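# Disassemble the test cell: rods to dish, parts on mat

## Task

Dismantle the test cell. Every plastic rod from it must end up inside the dish. The pan (hoses still attached), the frames and the electrode plate must each lie on the mat, next to one another rather than stacked.

## Robot and tools

ROBOT. Two arms stand at a table. left_arm carries a five-finger left hand and right_arm a five-finger right hand. Calibrated bases in the scene frame: left_arm at (+0.008, +0.451, 0) m, right_arm at (+0.062, -0.459, 0) m, each yawed only slightly. A camera stand sits behind the arms.

FRAMES. Scene frame: origin at table-top height, halfway between the nominal bases. +z is up, +x points out over the table, and left_arm is on the +y side. Fixed cameras and the table use this frame. Every hand pose, velocity, Hand target and wrist-camera pose uses that arm's own base frame. Offsets run along the arm's base axes, and rotations turn about the Hand target's position. The hand point sits 0.05 m in front of the palm and 0.15 m out from the wrist face. Its +z runs along straight fingers, and its +y points out of the palm. On the right hand +x points across the palm away from the thumb; on the left hand it points toward the thumb. Straight fingertips reach 0.06 to 0.07 m past the point. With the fingers level, the wrist can hang below the point and touch the table first. A bracket on the little-finger side can also strike objects.

execute_actions(actions, cameras). actions is a list of actions. Each action is a list of up to 15 rows, one row per 1/30 s step. A shorter action repeats its final row until 15 steps have run. Every row has 28 numbers in [-1, 1], and both arms must be filled even if only one moves. Order: left dx, dy, dz, rx, ry, rz, then left thumb_turn, thumb_bend, index, middle, ring, little, force_limit, speed, then the same 14 for the right arm. The six pose numbers are an offset from the arm's Hand target as it stood when the action began. Each row is measured from that starting point, not from the row before, and a repeated offset moves the arm further. Scale: 1.0 = 0.6 m for dx, dy, dz and 180 degrees for the rotation vector rx, ry, rz. All six at 0 asks again for the current Hand target. Hand motor numbers are absolute targets: -1 is open (thumb_turn beside the palm, fingers straight) and +1 is closed (thumb in front of the palm, fingers curled). force_limit runs linearly from about 0 N at -1 to 10 N at +1, or 15 N for the two thumb motors. speed rises from nearly 0 at -1 to full at +0.48 and stays full up to +1. A hand has no 'keep as is' value, so repeat the eight hand numbers you last sent for it. If none has been sent yet, use its hand_measured plus its hand_force_limit and hand_speed. cameras lists names, ["all"] or []. Images come automatically only when actions is empty.

move(target, speed, blend, stop_force, zero, blocking, cameras). target is one 28-number row or a list of up to 15 rows. Every row is an offset from the same starting Hand targets, not from the previous row. Paths are straight, end together, take at least 0.5 s and are cut off at 10 s. speed is in m/s, 0.002 to 3.6, default 0.25, and turning is capped at twice that value in rad/s. blend is a corner radius in m; 0 stops at each corner. stop_force (3 to 120 N) ends an arm's path once its wrist sensor feels that much push. Do not rely on it while the hand rotates, and leave it out when backing away from a contact. zero (default true) re-zeros the sensor before the move. blocking=false returns after about 0.5 s but cannot be combined with stop_force. Paths do not steer around obstacles or the other arm. Keep away from an arm's own base, which can flip its shoulder posture. The result ends with a move: line giving the ending (done, off_target, moving, held, fault) and any limits (paced, held).

Other tools. wait(seconds 0 to 10) lets time run while the last commands hold. stop brakes a running move. zoom_image(camera, region [x0, y0, x1, y1] in pixels, at most 504 by 504) enlarges part of the newest image from that camera. show_instructions shows the reference pages. zero_wrist_force(arm: left_arm or right_arm) tares that wrist sensor. finished_scene(scene 1) ends the scene for good.

RESULTS. Per arm you get end_effector_position (m), end_effector_quat_wxyz, velocities, Hand target, Joint positions and torques, plus Wrist force and Wrist torque in the hand's own axes. A third line shows the peak force since the last reading. 'within noise' means the joints are at rest. Hand lines: hand_measured holds positions on the target scale. hand_stopped_by is moving, target, force, stalled or fault. hand_load_n gives fingertip load in N, positive when the finger is pushed open; a drop to about 0 means the grip was lost. MOTOR HOT warns of heat, and OVER-TEMPERATURE FAULT means the arm is braked for 30 to 60 s.

GRIPPING. With the thumb turned in front of the palm, the hand can hold objects about 0.035 to 0.065 m thick, or handles down to 0.025 m. Close at speed -0.94 or lower for a soft grip. To grip harder, raise force_limit and send a target further closed than hand_measured. To release, send a target more open than hand_measured.

LIMITS AND CAUTIONS. Each step the commanded orientation is clipped to within 32 degrees of the measured one. A hand often stops short of its target, and you may need to send the remaining offset. About 150 N of outside force, or joint torque of 142 N m (wrist joints 26.6 N m), stops that arm for 10 s. A firm contact, even slightly overshot, can trigger this, so touch things slowly. Never press or clash the two arms or hands together. Lower parts gently without dropping them, and don't hit fixed or heavy objects. Nothing may fall off or be left off the table. Loose objects can occasionally be nudged by outside pushes.

CAMERAS. cam_head_left, cam_head_right, cam_high, cam_low, cam_left_wrist and cam_right_wrist, each 672x504. The wrist cameras are fisheye.

Each tool is called after "Call:" as name(argument=value, ...), one argument or row to a line, values as JSON.

Reference images:

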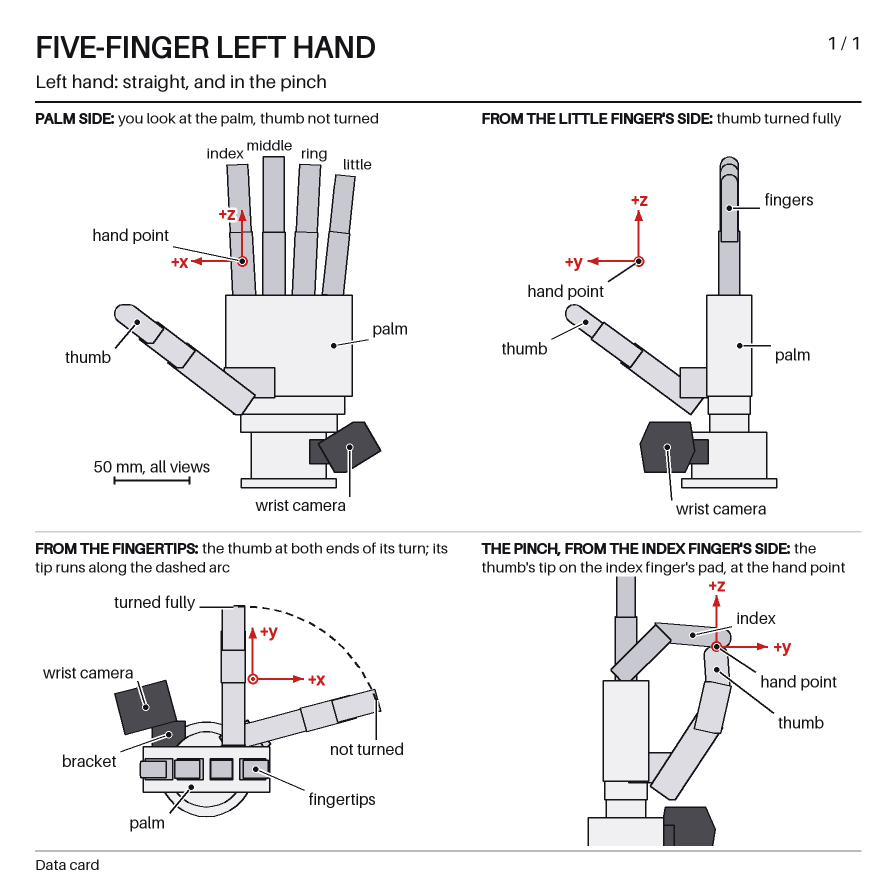

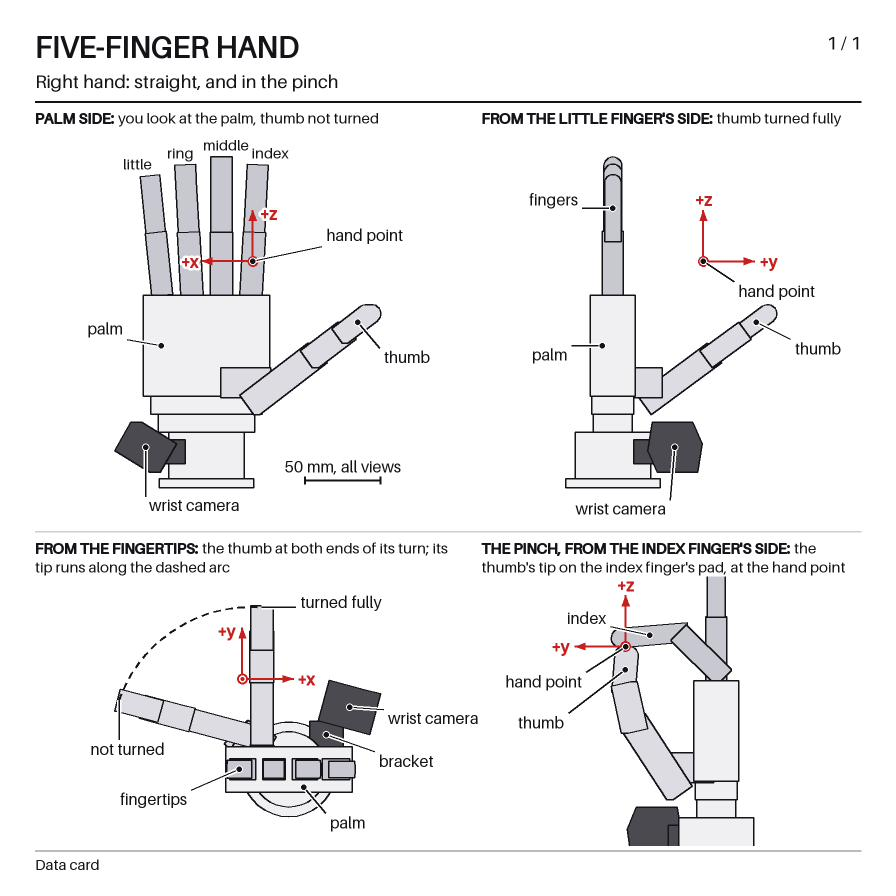

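## Session

Call:
execute_actions(
  actions=[],
)

Call:
show_instructions(
)

Scene clock: 0.00 s.
left_arm: end_effector_position=(+0.4155, -0.5031, +0.0988) hand_measured=(-1.000, -1.000, -1.000, -1.000, -1.000, -1.000) hand_load_n=(+0.0, +0.0, +0.0, +0.0, +0.0, +0.0) hand_stopped_by=(target, target, target, target, target, target) hand_force_limit=0.00 hand_speed=-0.80 end_effector_quat_wxyz=(+0.052, -0.146, +0.949, -0.273) | right_arm: end_effector_position=(+0.3867, -0.2075, +0.2722) hand_measured=(-1.000, -1.000, -1.000, -1.000, -1.000, -1.000) hand_load_n=(+0.0, +0.0, +0.0, +0.0, +0.0, +0.0) hand_stopped_by=(target, target, target, target, target, target) hand_force_limit=0.00 hand_speed=-0.80 end_effector_quat_wxyz=(-0.429, +0.690, +0.198, +0.548)
Joint positions: left_arm=[2.583 -2.294 -1.089 2.272 -1.233 3.769] | right_arm=[-1.391 -1.125 2.054 2.166 0.764 -1.152]
Joint velocities: within noise
Joint torques (N m): no reading
Wrist force (N): no reading
Wrist torque (N m): no reading
Wrist force, peak (N): no reading
Hand target: left_arm +0.4155, -0.5031, +0.0988; +0.052, -0.146, +0.949, -0.273 | right_arm +0.3867, -0.2075, +0.2722; -0.429, +0.690, +0.198, +0.548

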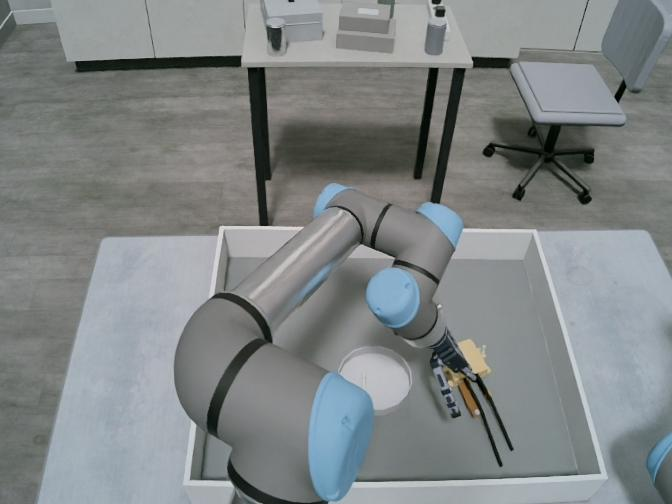

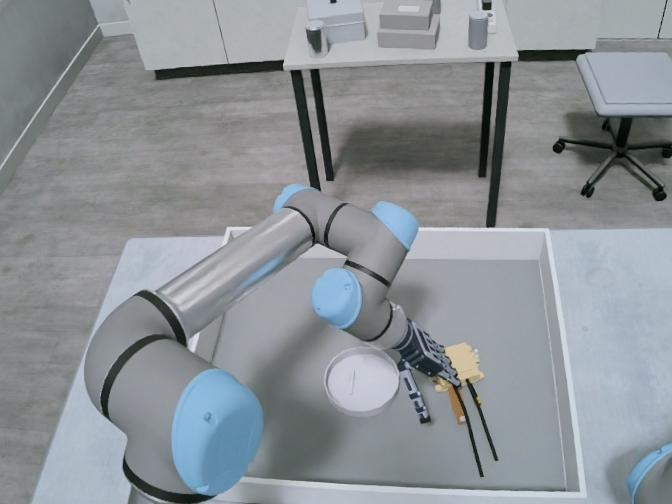

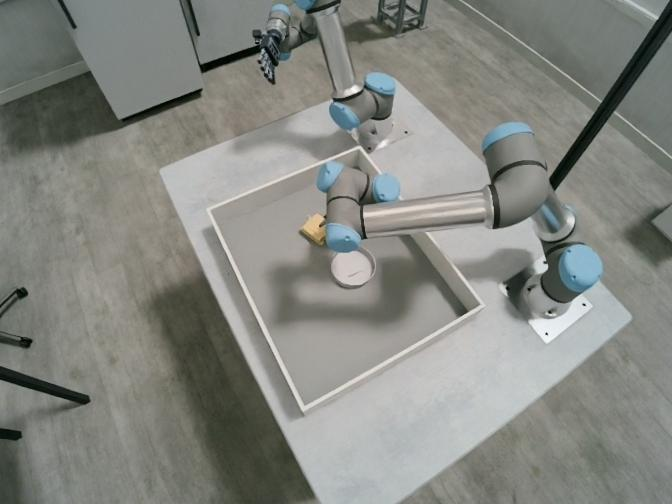

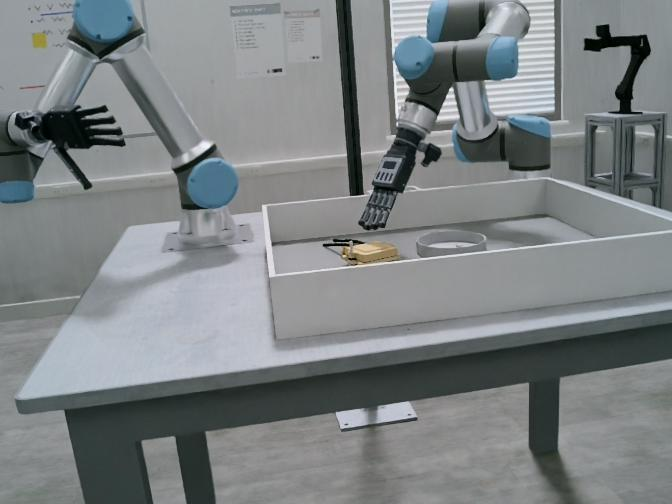

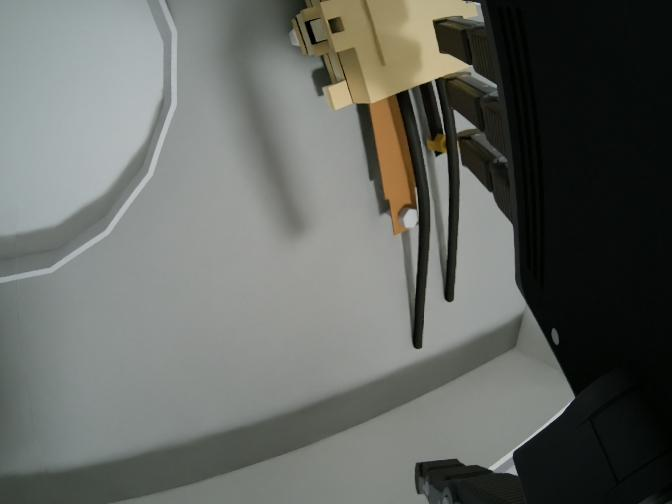

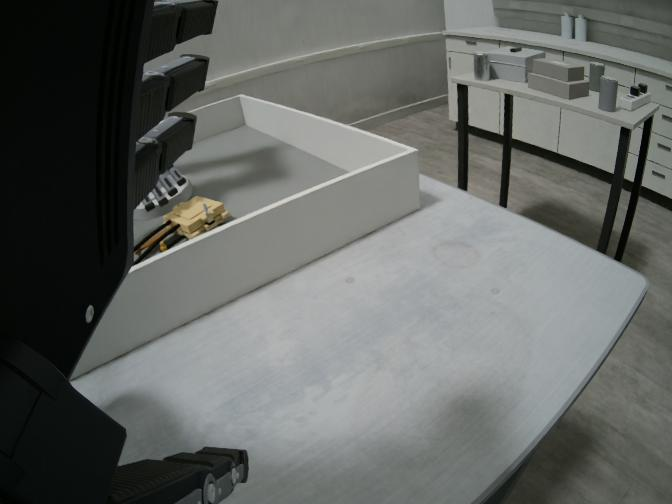

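Reference images for this scene: FIVE-FINGER LEFT HAND page 1, FIVE-FINGER HAND page 1.

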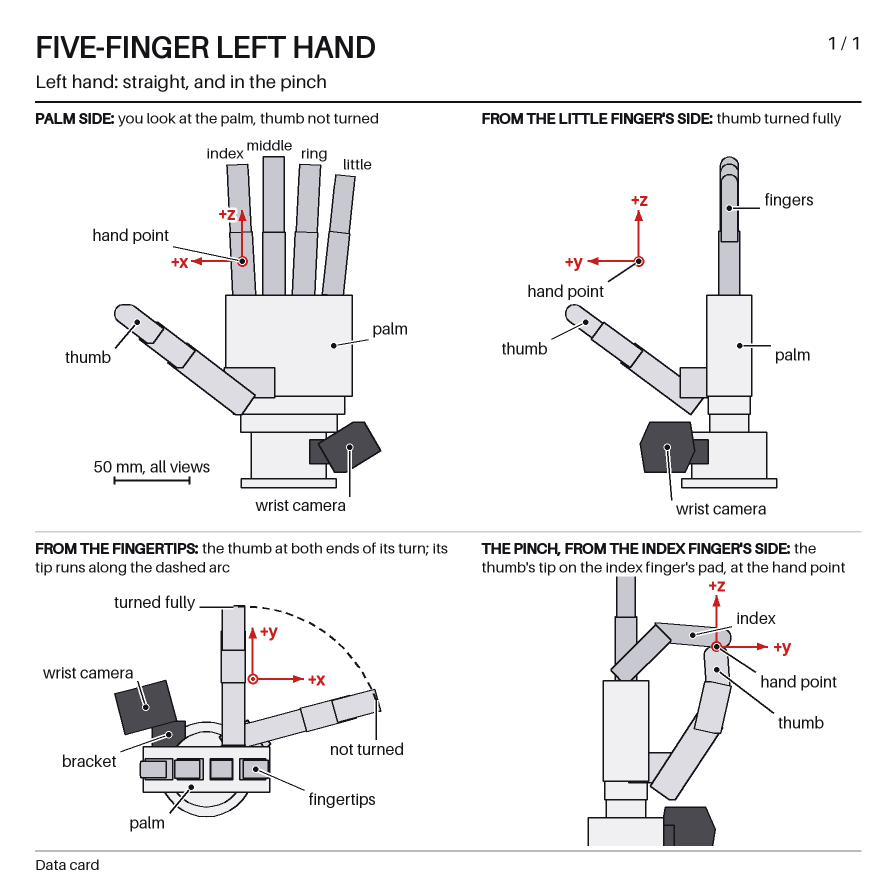

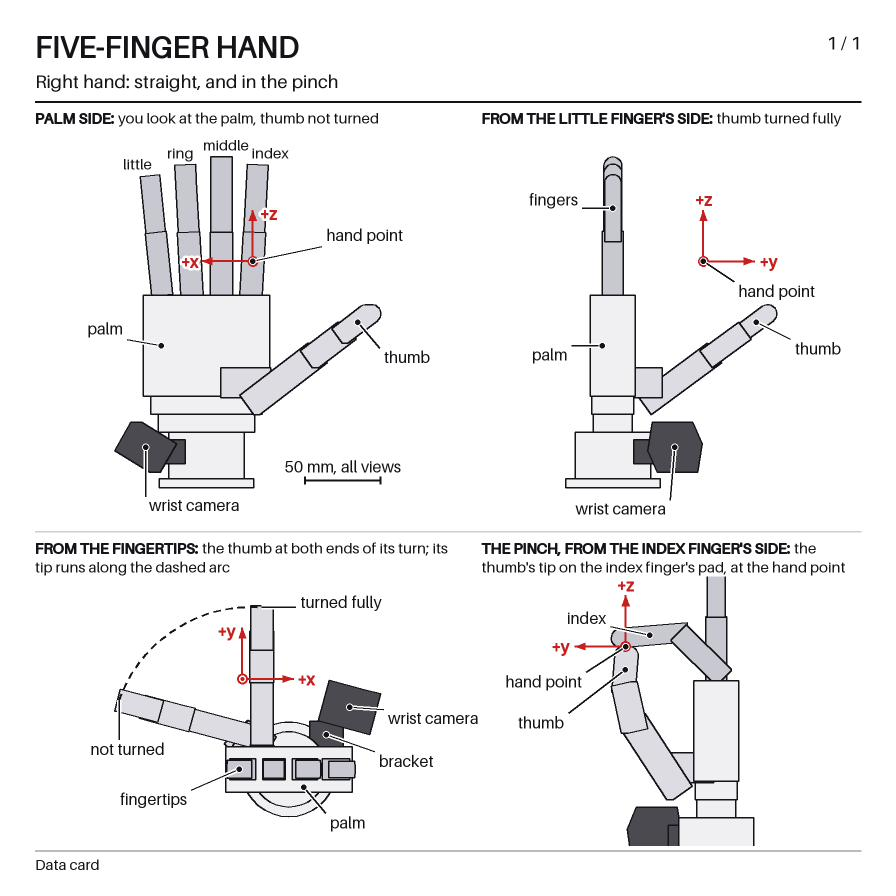

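Call:
zoom_image(
  camera="cam_left_wrist",
  region=[270, 0, 540, 200],
)

Call:
zoom_image(
  camera="cam_head_left",
  region=[400, 310, 540, 480],
)

Call:
zoom_image(
  camera="cam_low",
  region=[310, 215, 510, 285],
)

Call:
zoom_image(
  camera="cam_right_wrist",
  region=[110, 150, 270, 280],
)

Scaled by 1.867 from the camera's 672x504 image, which has a finer 960x720 frame.

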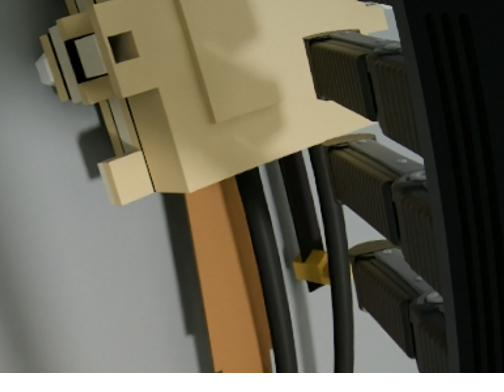

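Scaled by 2.965 from the camera's 672x504 image, which has a finer 960x720 frame.

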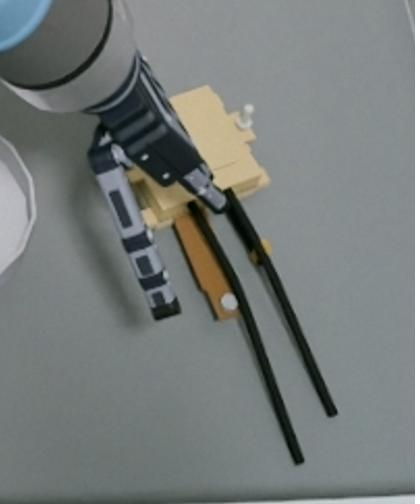

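Scaled by 2.520 from the camera's 672x504 image, which has a finer 960x720 frame.

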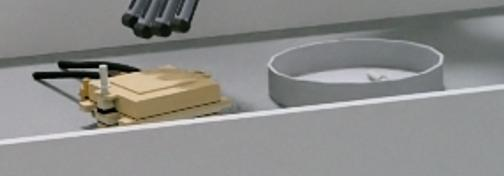

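Scaled by 3.150 from the camera's 672x504 image, which has a finer 960x720 frame.

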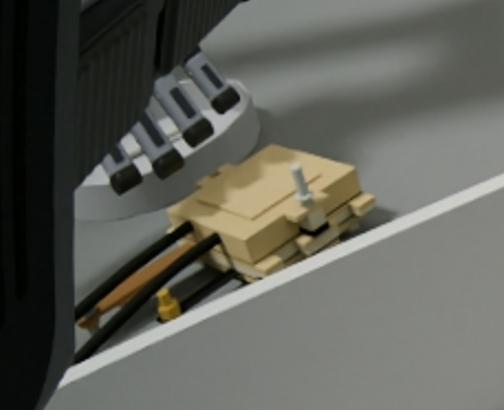

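Call:
move(
  target=[-0.05,0.3,0.3,0,0,0,-1,-1,-1,-1,-1,-1,0,-0.8,0,0,0,0,0,0,-1,-1,-1,-1,-1,-1,0,-0.8],
  cameras=["all"],
)

Scene clock: 35.43 s.
left_arm: end_effector_position=(+0.3855, -0.3232, +0.2787) hand_measured=(-1.000, -1.000, -1.000, -1.000, -1.000, -1.000) hand_load_n=(+0.0, +0.0, +0.0, +0.0, +0.0, +0.0) hand_stopped_by=(target, target, target, target, target, target) hand_force_limit=0.00 hand_speed=-0.80 end_effector_quat_wxyz=(+0.052, -0.146, +0.949, -0.273) | right_arm: end_effector_position=(+0.3867, -0.2075, +0.2722) hand_measured=(-1.000, -1.000, -1.000, -1.000, -1.000, -1.000) hand_load_n=(+0.0, +0.0, +0.0, +0.0, +0.0, +0.0) hand_stopped_by=(target, target, target, target, target, target) hand_force_limit=0.00 hand_speed=-0.80 end_effector_quat_wxyz=(-0.429, +0.690, +0.198, +0.548)
Joint positions: left_arm=[2.89 -1.891 -1.276 1.935 -1.112 4.075] | right_arm=[-1.391 -1.125 2.054 2.166 0.764 -1.152]
Joint torques (N m): left_arm=[5.65 38.96 33.33 -3.46 -1.91 0.28] | right_arm=[-0.47 -33.61 -11.63 1.06 -0.18 0.19]
Wrist force (N): left_arm=[0.2 -0.3 0.3] | right_arm=[-0.2 -0.3 0.0]
Wrist torque (N m): left_arm=[-0.06 -0.02 0.09] | right_arm=[-0.05 0.03 -0.02]
Wrist force, peak (N): left_arm=[0.4 -0.7 2.2] | right_arm=[0.0 -0.7 -0.4]
Hand target: left_arm +0.3855, -0.3231, +0.2788; +0.052, -0.146, +0.949, -0.273 | right_arm +0.3867, -0.2075, +0.2722; -0.429, +0.690, +0.198, +0.548
Off the commanded pose: left_arm 0.000 m, 0 deg | right_arm 0.000 m, 0 deg.
move: done
camera_calibration:
cam_left_wrist: T_world_to_cam=[[-0.035768, -0.851901, 0.52248, -0.414027], [-0.932911, 0.215921, 0.288192, 0.350059], [-0.358325, -0.47712, -0.802471, 0.327815], [0, 0, 0, 1]] pos_world=[0.42923, -0.271888, 0.378499]

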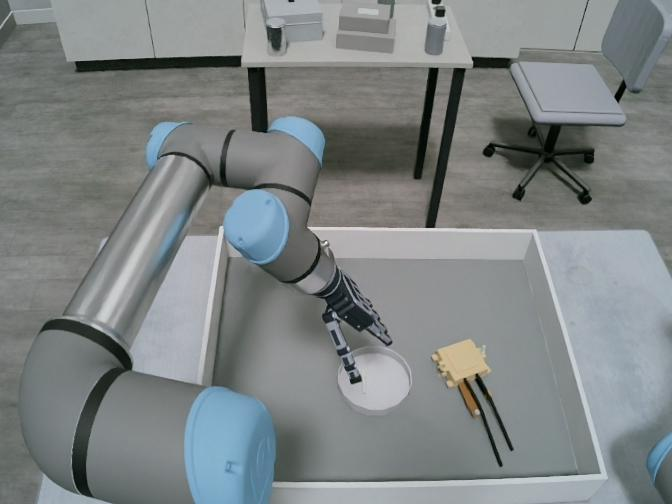

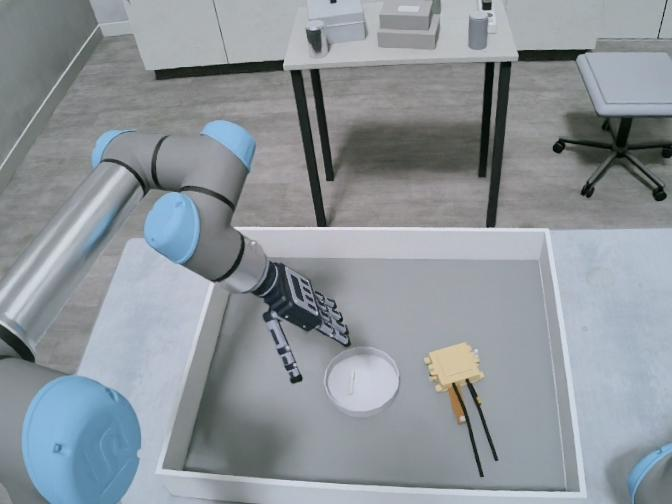

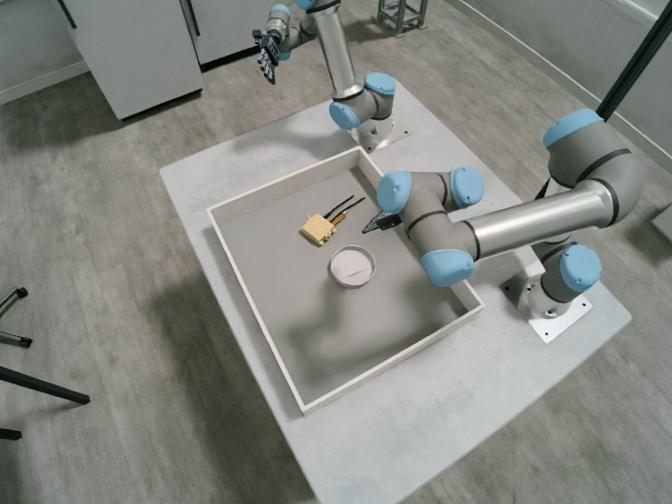

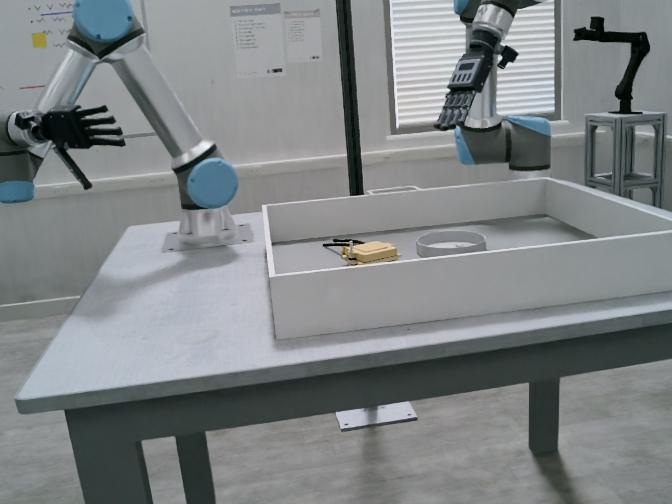

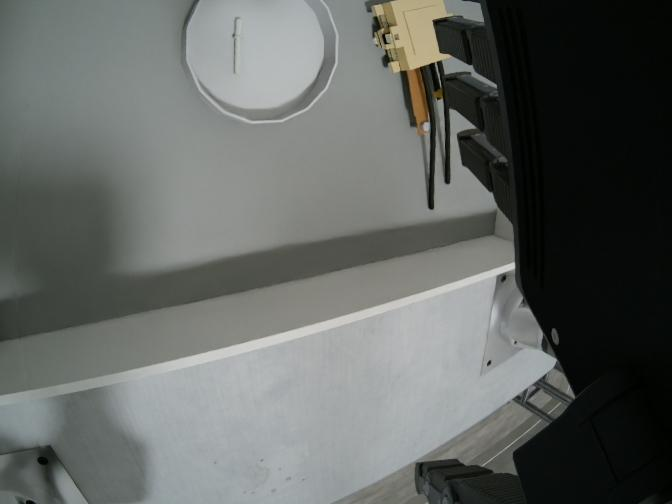

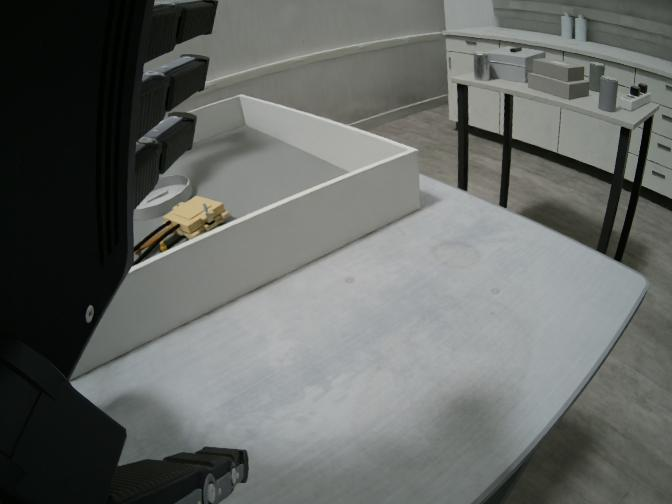

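Call:
zoom_image(
  camera="cam_head_left",
  region=[420, 325, 520, 405],
)

Call:
zoom_image(
  camera="cam_head_right",
  region=[415, 330, 515, 410],
)

Call:
zoom_image(
  camera="cam_high",
  region=[290, 190, 390, 290],
)

Call:
zoom_image(
  camera="cam_low",
  region=[310, 225, 410, 275],
)

Call:
zoom_image(
  camera="cam_left_wrist",
  region=[350, 0, 500, 150],
)

Call:
zoom_image(
  camera="cam_left_wrist",
  region=[170, 0, 350, 130],
)

Scaled by 5.040 from the camera's 672x504 image, which has a finer 960x720 frame.

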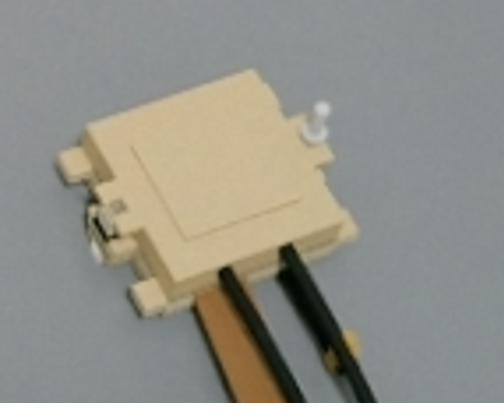

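Scaled by 5.040 from the camera's 672x504 image, which has a finer 960x720 frame.

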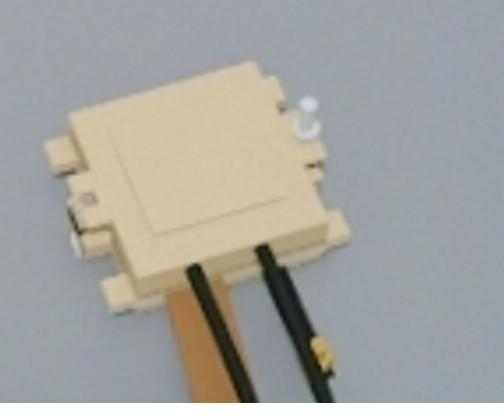

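Scaled by 5.040 from the camera's 672x504 image, which has a finer 960x720 frame.

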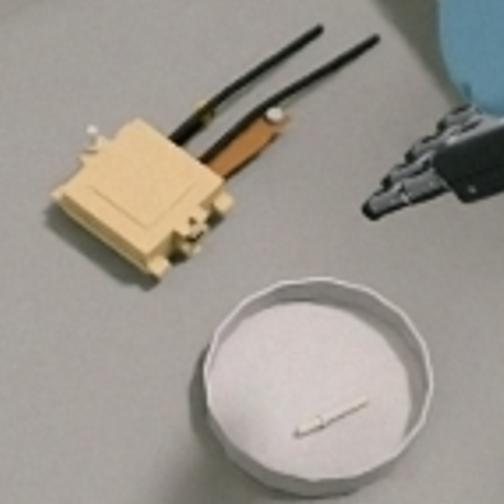

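Scaled by 5.040 from the camera's 672x504 image, which has a finer 960x720 frame.

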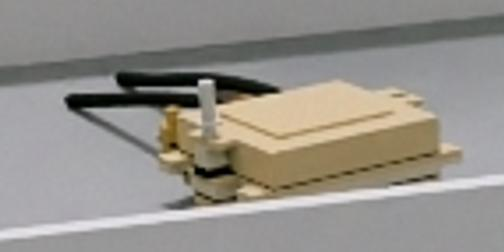

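Scaled by 3.360 from the camera's 672x504 image, which has a finer 960x720 frame.

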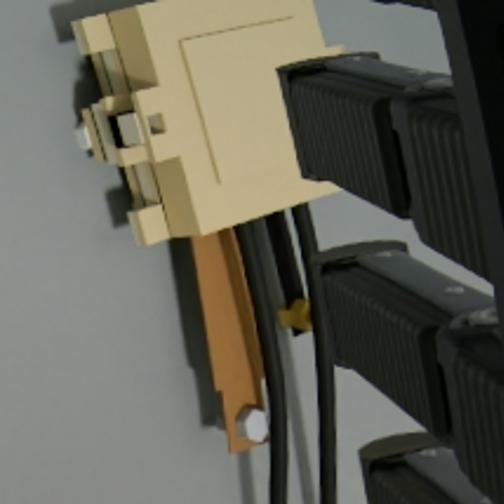

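Scaled by 2.800 from the camera's 672x504 image, which has a finer 960x720 frame.

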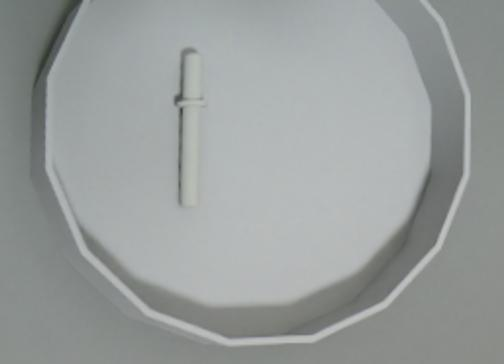

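Call:
move(
  target=[0.28,-0.307,-0.22,0,0,0,-1,-1,-1,-1,-1,-1,0,-0.8,0,0,0,0,0,0,-1,-1,-1,-1,-1,-1,0,-0.8],
  cameras=["cam_left_wrist"],
)

Call:
zoom_image(
  camera="cam_left_wrist",
  region=[200, 100, 500, 400],
)

Scene clock: 87.90 s.
left_arm: end_effector_position=(+0.5531, -0.5071, +0.1466) hand_measured=(-1.000, -1.000, -1.000, -1.000, -1.000, -1.000) hand_load_n=(+0.0, +0.0, +0.0, +0.0, +0.0, +0.0) hand_stopped_by=(target, target, target, target, target, target) hand_force_limit=0.00 hand_speed=-0.80 end_effector_quat_wxyz=(+0.053, -0.146, +0.949, -0.274) | right_arm: end_effector_position=(+0.3867, -0.2075, +0.2722) hand_measured=(-1.000, -1.000, -1.000, -1.000, -1.000, -1.000) hand_load_n=(+0.0, +0.0, +0.0, +0.0, +0.0, +0.0) hand_stopped_by=(target, target, target, target, target, target) hand_force_limit=0.00 hand_speed=-0.80 end_effector_quat_wxyz=(-0.429, +0.690, +0.198, +0.548)
Joint positions: left_arm=[2.685 -2.787 -0.038 1.683 -1.189 3.865] | right_arm=[-1.391 -1.125 2.054 2.166 0.764 -1.152]
Joint torques (N m): left_arm=[-1.33 60.48 19.16 -1.18 -1.7 2.41] | right_arm=[0.65 -32.82 -11.5 1.01 -0.13 0.25]
Wrist force (N): left_arm=[-0.1 0.2 -0.1] | right_arm=[-0.3 0.0 0.0]
Wrist torque (N m): left_arm=[0.03 0.02 -0.06] | right_arm=[-0.01 0.05 -0.02]
Wrist force, peak (N): left_arm=[0.3 0.9 -1.6] | right_arm=[-0.1 -0.8 -0.1]
Hand target: left_arm +0.5535, -0.5073, +0.1468; +0.052, -0.146, +0.949, -0.273 | right_arm +0.3867, -0.2075, +0.2722; -0.429, +0.690, +0.198, +0.548
Off the commanded pose: left_arm 0.000 m, 0 deg | right_arm 0.000 m, 0 deg.
move: done
camera_calibration:
cam_left_wrist: T_world_to_cam=[[-0.0363491, -0.850779, 0.524265, -0.495008], [-0.93385, 0.215704, 0.285299, 0.585008], [-0.355812, -0.479215, -0.802341, 0.191678], [0, 0, 0, 1]] pos_world=[0.596518, -0.455476, 0.246404]
Images, in order (width x height): cam_left_wrist 672x504.

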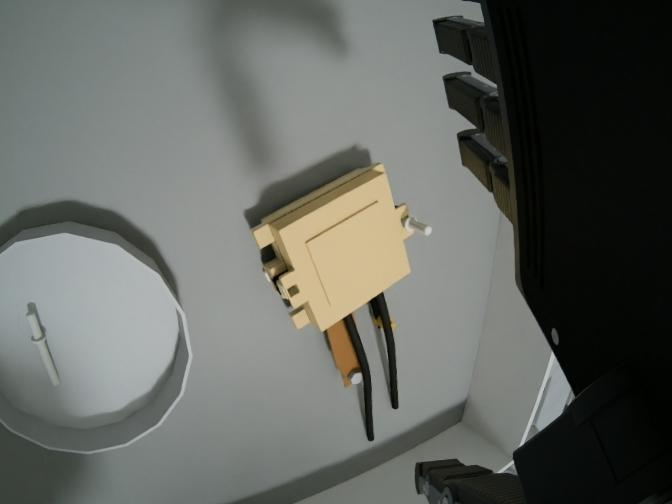

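Scaled by 1.680 from the camera's 672x504 image, which has a finer 960x720 frame.

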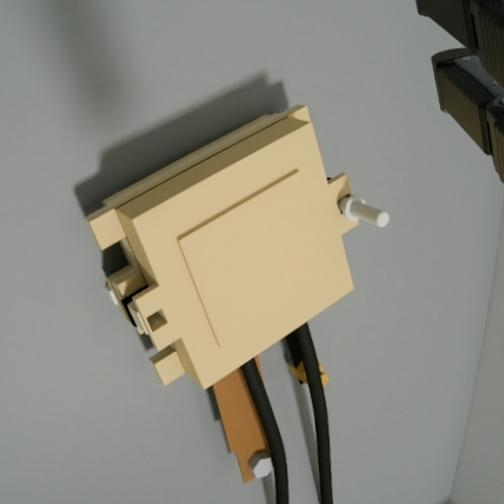

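Call:
zoom_image(
  camera="cam_left_wrist",
  region=[235, 200, 335, 300],
)

Call:
zoom_image(
  camera="cam_left_wrist",
  region=[310, 290, 420, 400],
)

Scaled by 5.040 from the camera's 672x504 image, which has a finer 960x720 frame.

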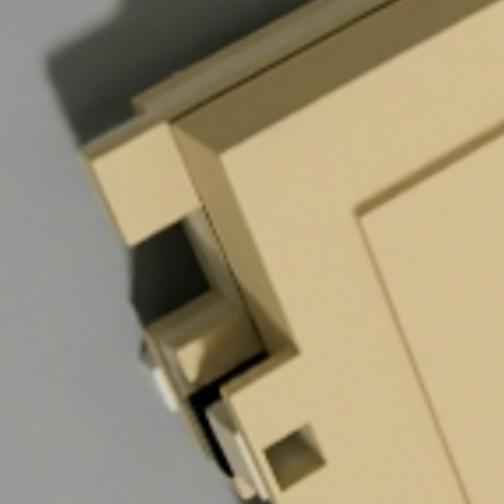

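Scaled by 4.582 from the camera's 672x504 image, which has a finer 960x720 frame.

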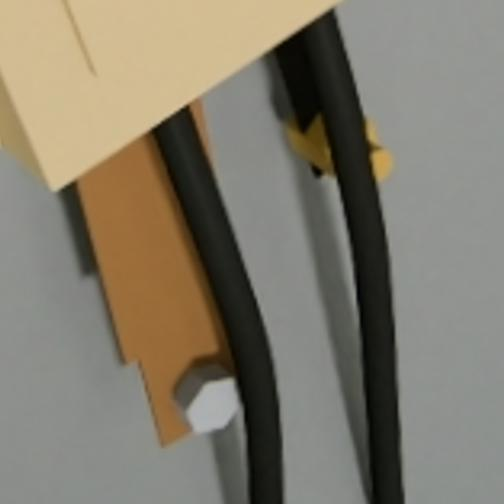

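Call:
move(
  target=[
    [-0.1825,0.08,0.15,-0.12,0.0872,0.3932,-1,-1,-1,-1,-1,-1,0,-0.8,0,0,0,0,0,0,-1,-1,-1,-1,-1,-1,0,-0.8],
    [-0.1825,0.052,-0.088,-0.12,0.0872,0.3932,-1,-1,-1,-1,-1,-1,0,-0.8,0,0,0,0,0,0,-1,-1,-1,-1,-1,-1,0,-0.8],
  ],
  speed=0.4,
  blend=0.02,
  cameras=["cam_left_wrist", "cam_head_left"],
)

Call:
zoom_image(
  camera="cam_left_wrist",
  region=[236, 152, 436, 352],
)

Scene clock: 163.97 s.
left_arm: end_effector_position=(+0.4439, -0.4761, +0.0941) hand_measured=(-1.000, -1.000, -1.000, -1.000, -1.000, -1.000) hand_load_n=(+0.0, +0.0, +0.0, -0.5, +0.0, +0.0) hand_stopped_by=(target, target, target, target, target, target) hand_force_limit=0.00 hand_speed=-0.80 end_effector_quat_wxyz=(-0.051, +0.704, -0.625, +0.333) | right_arm: end_effector_position=(+0.3867, -0.2075, +0.2722) hand_measured=(-1.000, -1.000, -1.000, -1.000, -1.000, -1.000) hand_load_n=(+0.0, +0.0, +0.0, +0.0, +0.0, +0.5) hand_stopped_by=(target, target, target, target, target, target) hand_force_limit=0.00 hand_speed=-0.80 end_effector_quat_wxyz=(-0.429, +0.690, +0.198, +0.548)
Joint positions: left_arm=[2.642 -2.078 -1.502 2.696 -1.524 2.507] | right_arm=[-1.391 -1.125 2.054 2.166 0.764 -1.152]
Joint torques (N m): left_arm=[6.81 33.95 17.9 0.6 2.19 2.56] | right_arm=[-0.31 -32.53 -11.54 1.04 -0.28 0.45]
Wrist force (N): left_arm=[0.3 -0.4 0.2] | right_arm=[0.1 -0.2 -0.3]
Wrist torque (N m): left_arm=[-0.08 -0.01 0.18] | right_arm=[-0.02 -0.01 -0.01]
Wrist force, peak (N): left_arm=[-0.6 1.4 2.3] | right_arm=[-0.1 -0.5 -0.6]
Hand target: left_arm +0.4440, -0.4761, +0.0940; -0.051, +0.704, -0.625, +0.333 | right_arm +0.3867, -0.2075, +0.2722; -0.429, +0.690, +0.198, +0.548
Off the commanded pose: left_arm 0.000 m, 0 deg | right_arm 0.000 m, 0 deg.
move: done
camera_calibration:
cam_left_wrist: T_world_to_cam=[[0.799126, -0.0488552, 0.599176, -0.4413], [-0.493844, -0.621702, 0.607952, -0.13309], [0.342807, -0.781729, -0.520945, -0.355149], [0, 0, 0, 1]] pos_world=[0.408676, -0.381933, 0.160315]
Images, in order (width x height): cam_head_left 672x504, cam_left_wrist 672x504.

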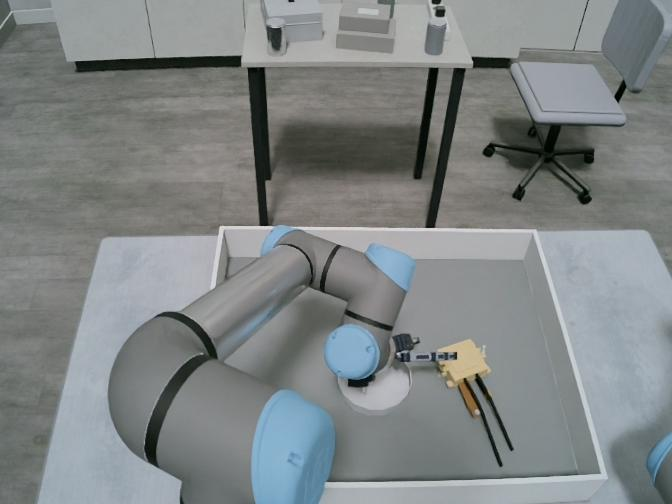

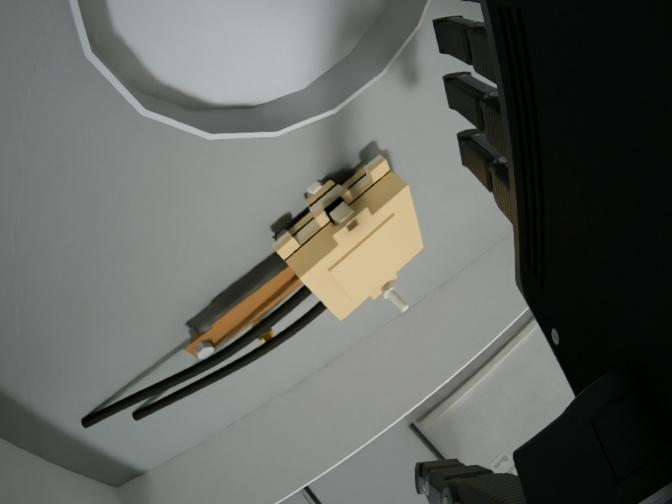

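Scaled by 2.520 from the camera's 672x504 image, which has a finer 960x720 frame.

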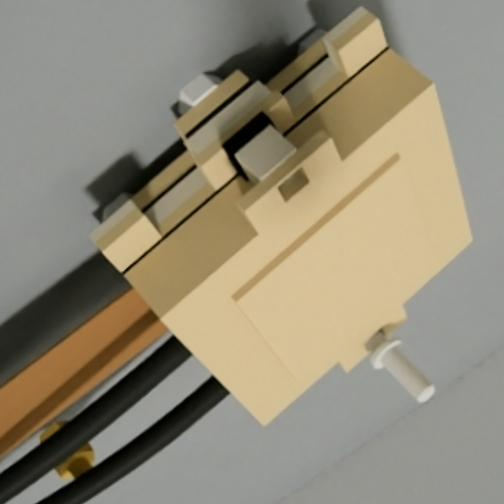

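Call:
zoom_image(
  camera="cam_left_wrist",
  region=[290, 165, 360, 235],
)

Call:
zoom_image(
  camera="cam_left_wrist",
  region=[260, 150, 400, 290],
)

Call:
zoom_image(
  camera="cam_left_wrist",
  region=[170, 240, 310, 380],
)

Scaled by 7.200 from the camera's 672x504 image, which has a finer 960x720 frame.

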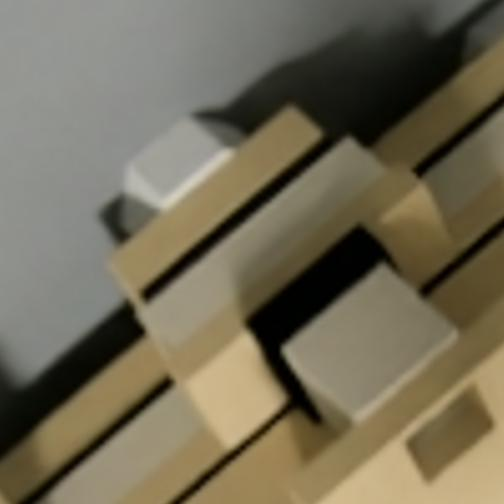

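Scaled by 3.600 from the camera's 672x504 image, which has a finer 960x720 frame.

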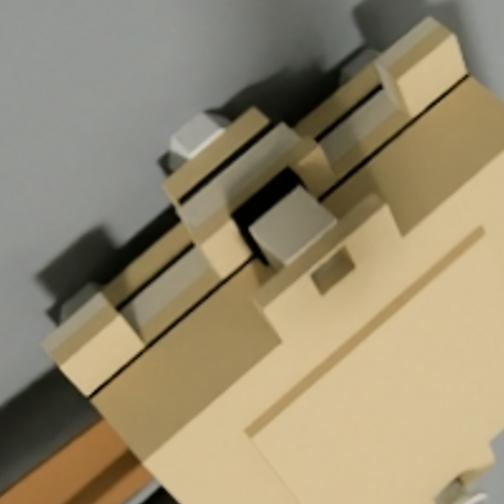

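Scaled by 3.600 from the camera's 672x504 image, which has a finer 960x720 frame.

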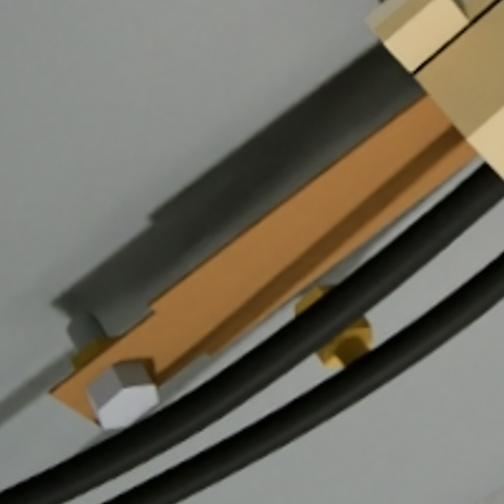

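Call:
move(
  target=[
    [0,0.25,0.35,0,0,0,-1,-1,-1,-1,-1,-1,0,-0.8,0.0,0.2,0.15,0.2804,0.5288,-0.3525,-1,-1,-1,-1,-1,-1,0,-0.8],
    [0,0.4,0.35,0,0,0,-1,-1,-1,-1,-1,-1,0,-0.8,0.032,0.657,-0.1,0.2804,0.5288,-0.3525,-1,-1,-1,-1,-1,-1,0,-0.8],
    [0,0.4,0.35,0,0,0,-1,-1,-1,-1,-1,-1,0,-0.8,0.032,0.657,-0.245,0.2804,0.5288,-0.3525,-1,-1,-1,-1,-1,-1,0,-0.8],
  ],
  speed=0.5,
  blend=0.03,
  cameras=["cam_right_wrist", "cam_head_left", "cam_high"],
)

Scene clock: 228.70 s.
left_arm: end_effector_position=(+0.4440, -0.2362, +0.3040) hand_measured=(-1.000, -1.000, -1.000, -1.000, -1.000, -1.000) hand_load_n=(-0.5, +0.0, +0.0, +0.0, +0.0, +0.0) hand_stopped_by=(target, target, target, target, target, target) hand_force_limit=0.00 hand_speed=-0.80 end_effector_quat_wxyz=(-0.051, +0.704, -0.625, +0.333) | right_arm: end_effector_position=(+0.4041, +0.1871, +0.1450) hand_measured=(-1.000, -1.000, -1.000, -1.000, -1.000, -1.000) hand_load_n=(+0.0, +0.0, +0.0, +0.0, +0.0, +1.0) hand_stopped_by=(target, target, target, target, target, target) hand_force_limit=0.00 hand_speed=-0.80 end_effector_quat_wxyz=(+0.333, -0.624, +0.705, -0.051)
Joint positions: left_arm=[3.21 -1.676 -1.507 2.194 -1.181 2.973] | right_arm=[-0.236 -1.481 1.962 0.575 1.094 3.154]
Joint torques (N m): left_arm=[5.1 16.06 32.75 0.68 -2.13 -0.66] | right_arm=[-0.18 -22.46 -16.4 0.98 -0.88 0.14]
Wrist force (N): left_arm=[0.4 -0.2 0.4] | right_arm=[-3.0 -6.5 -4.5]
Wrist torque (N m): left_arm=[-0.07 0.00 0.19] | right_arm=[0.21 0.20 -0.47]
Wrist force, peak (N): left_arm=[0.2 0.4 1.0] | right_arm=[-55.4 -60.6 -119.5]
Hand target: left_arm +0.4440, -0.2361, +0.3040; -0.051, +0.704, -0.625, +0.333 | right_arm +0.4041, +0.1871, +0.1450; +0.333, -0.624, +0.705, -0.051 (not the last commanded pose)
Off the commanded pose: left_arm 0.000 m, 0 deg | right_arm 0.020 m, 0 deg.
FORCE FAULT: contact force on the right arm reached its limit, and that arm stopped. The contact can be on any part of that arm, not only on its tool. That arm's remaining commands of this call were not run. That arm is still stopped at the end of this call. That arm stays stopped for about 10 more seconds. Until then a move that you send moves the other arm only, and its call returns only when the move has ended. Once the stop has ended, the next robot result says so. If the stop ends while you think or write, that arm runs what you send next, counted from a new Hand target: where the arm stands when the stop ends. While its stop runs, that arm, its gripper or tool too, takes no new command. Until it ends, the stop uses up actions while you think or wait. An arm that is not stopped still takes commands.
move: fault (right_arm)
camera_calibration:
cam_right_wrist: T_world_to_cam=[[-0.829354, -0.04101, -0.557217, 0.423079], [-0.468977, 0.593188, 0.654361, -0.0253355], [0.303699, 0.804018, -0.511196, -0.0836681], [0, 0, 0, 1]] pos_world=[0.36441, 0.0996499, 0.209555]
Images, in order (width x height): cam_head_left 672x504, cam_high 672x504, cam_right_wrist 672x504.

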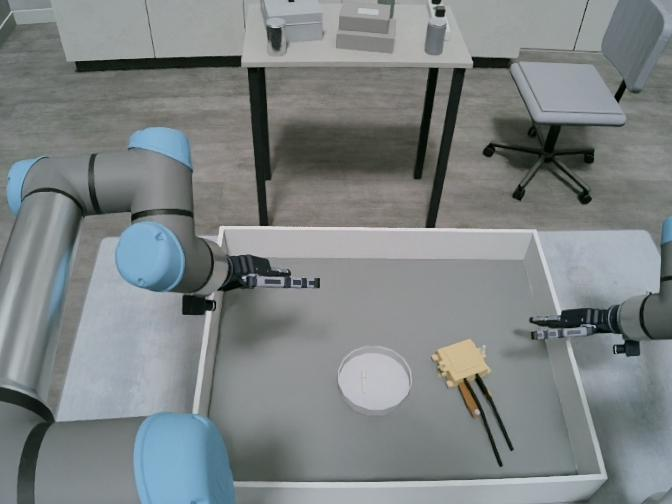

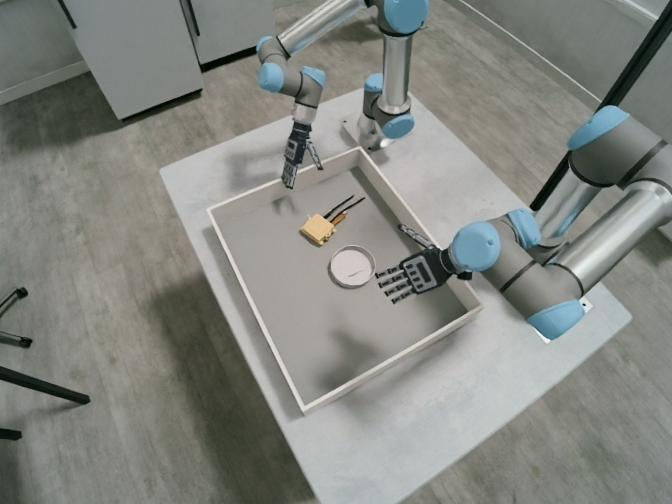

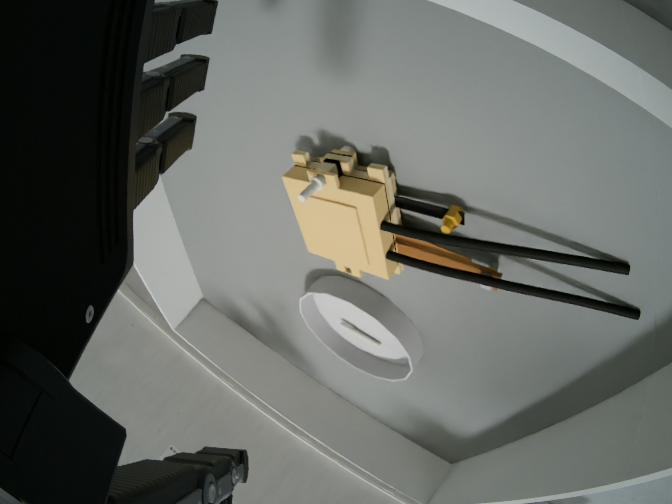

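Call:
zoom_image(
  camera="cam_right_wrist",
  region=[260, 130, 420, 290],
)

Call:
zoom_image(
  camera="cam_right_wrist",
  region=[370, 170, 520, 300],
)

Call:
zoom_image(
  camera="cam_high",
  region=[230, 60, 400, 230],
)

Scaled by 3.150 from the camera's 672x504 image, which has a finer 960x720 frame.

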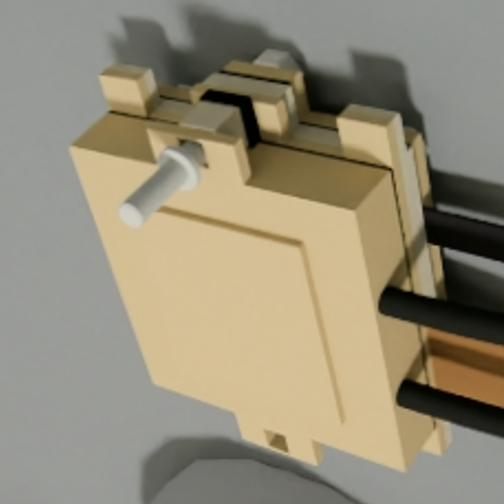

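Scaled by 3.360 from the camera's 672x504 image, which has a finer 960x720 frame.

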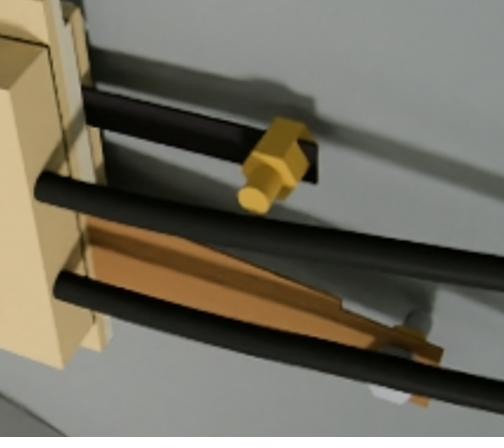

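Scaled by 2.965 from the camera's 672x504 image, which has a finer 960x720 frame.

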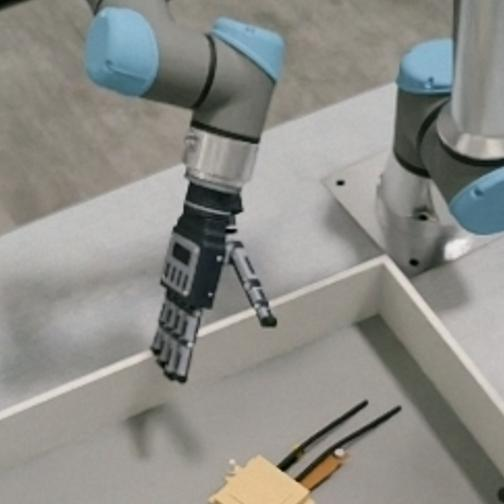

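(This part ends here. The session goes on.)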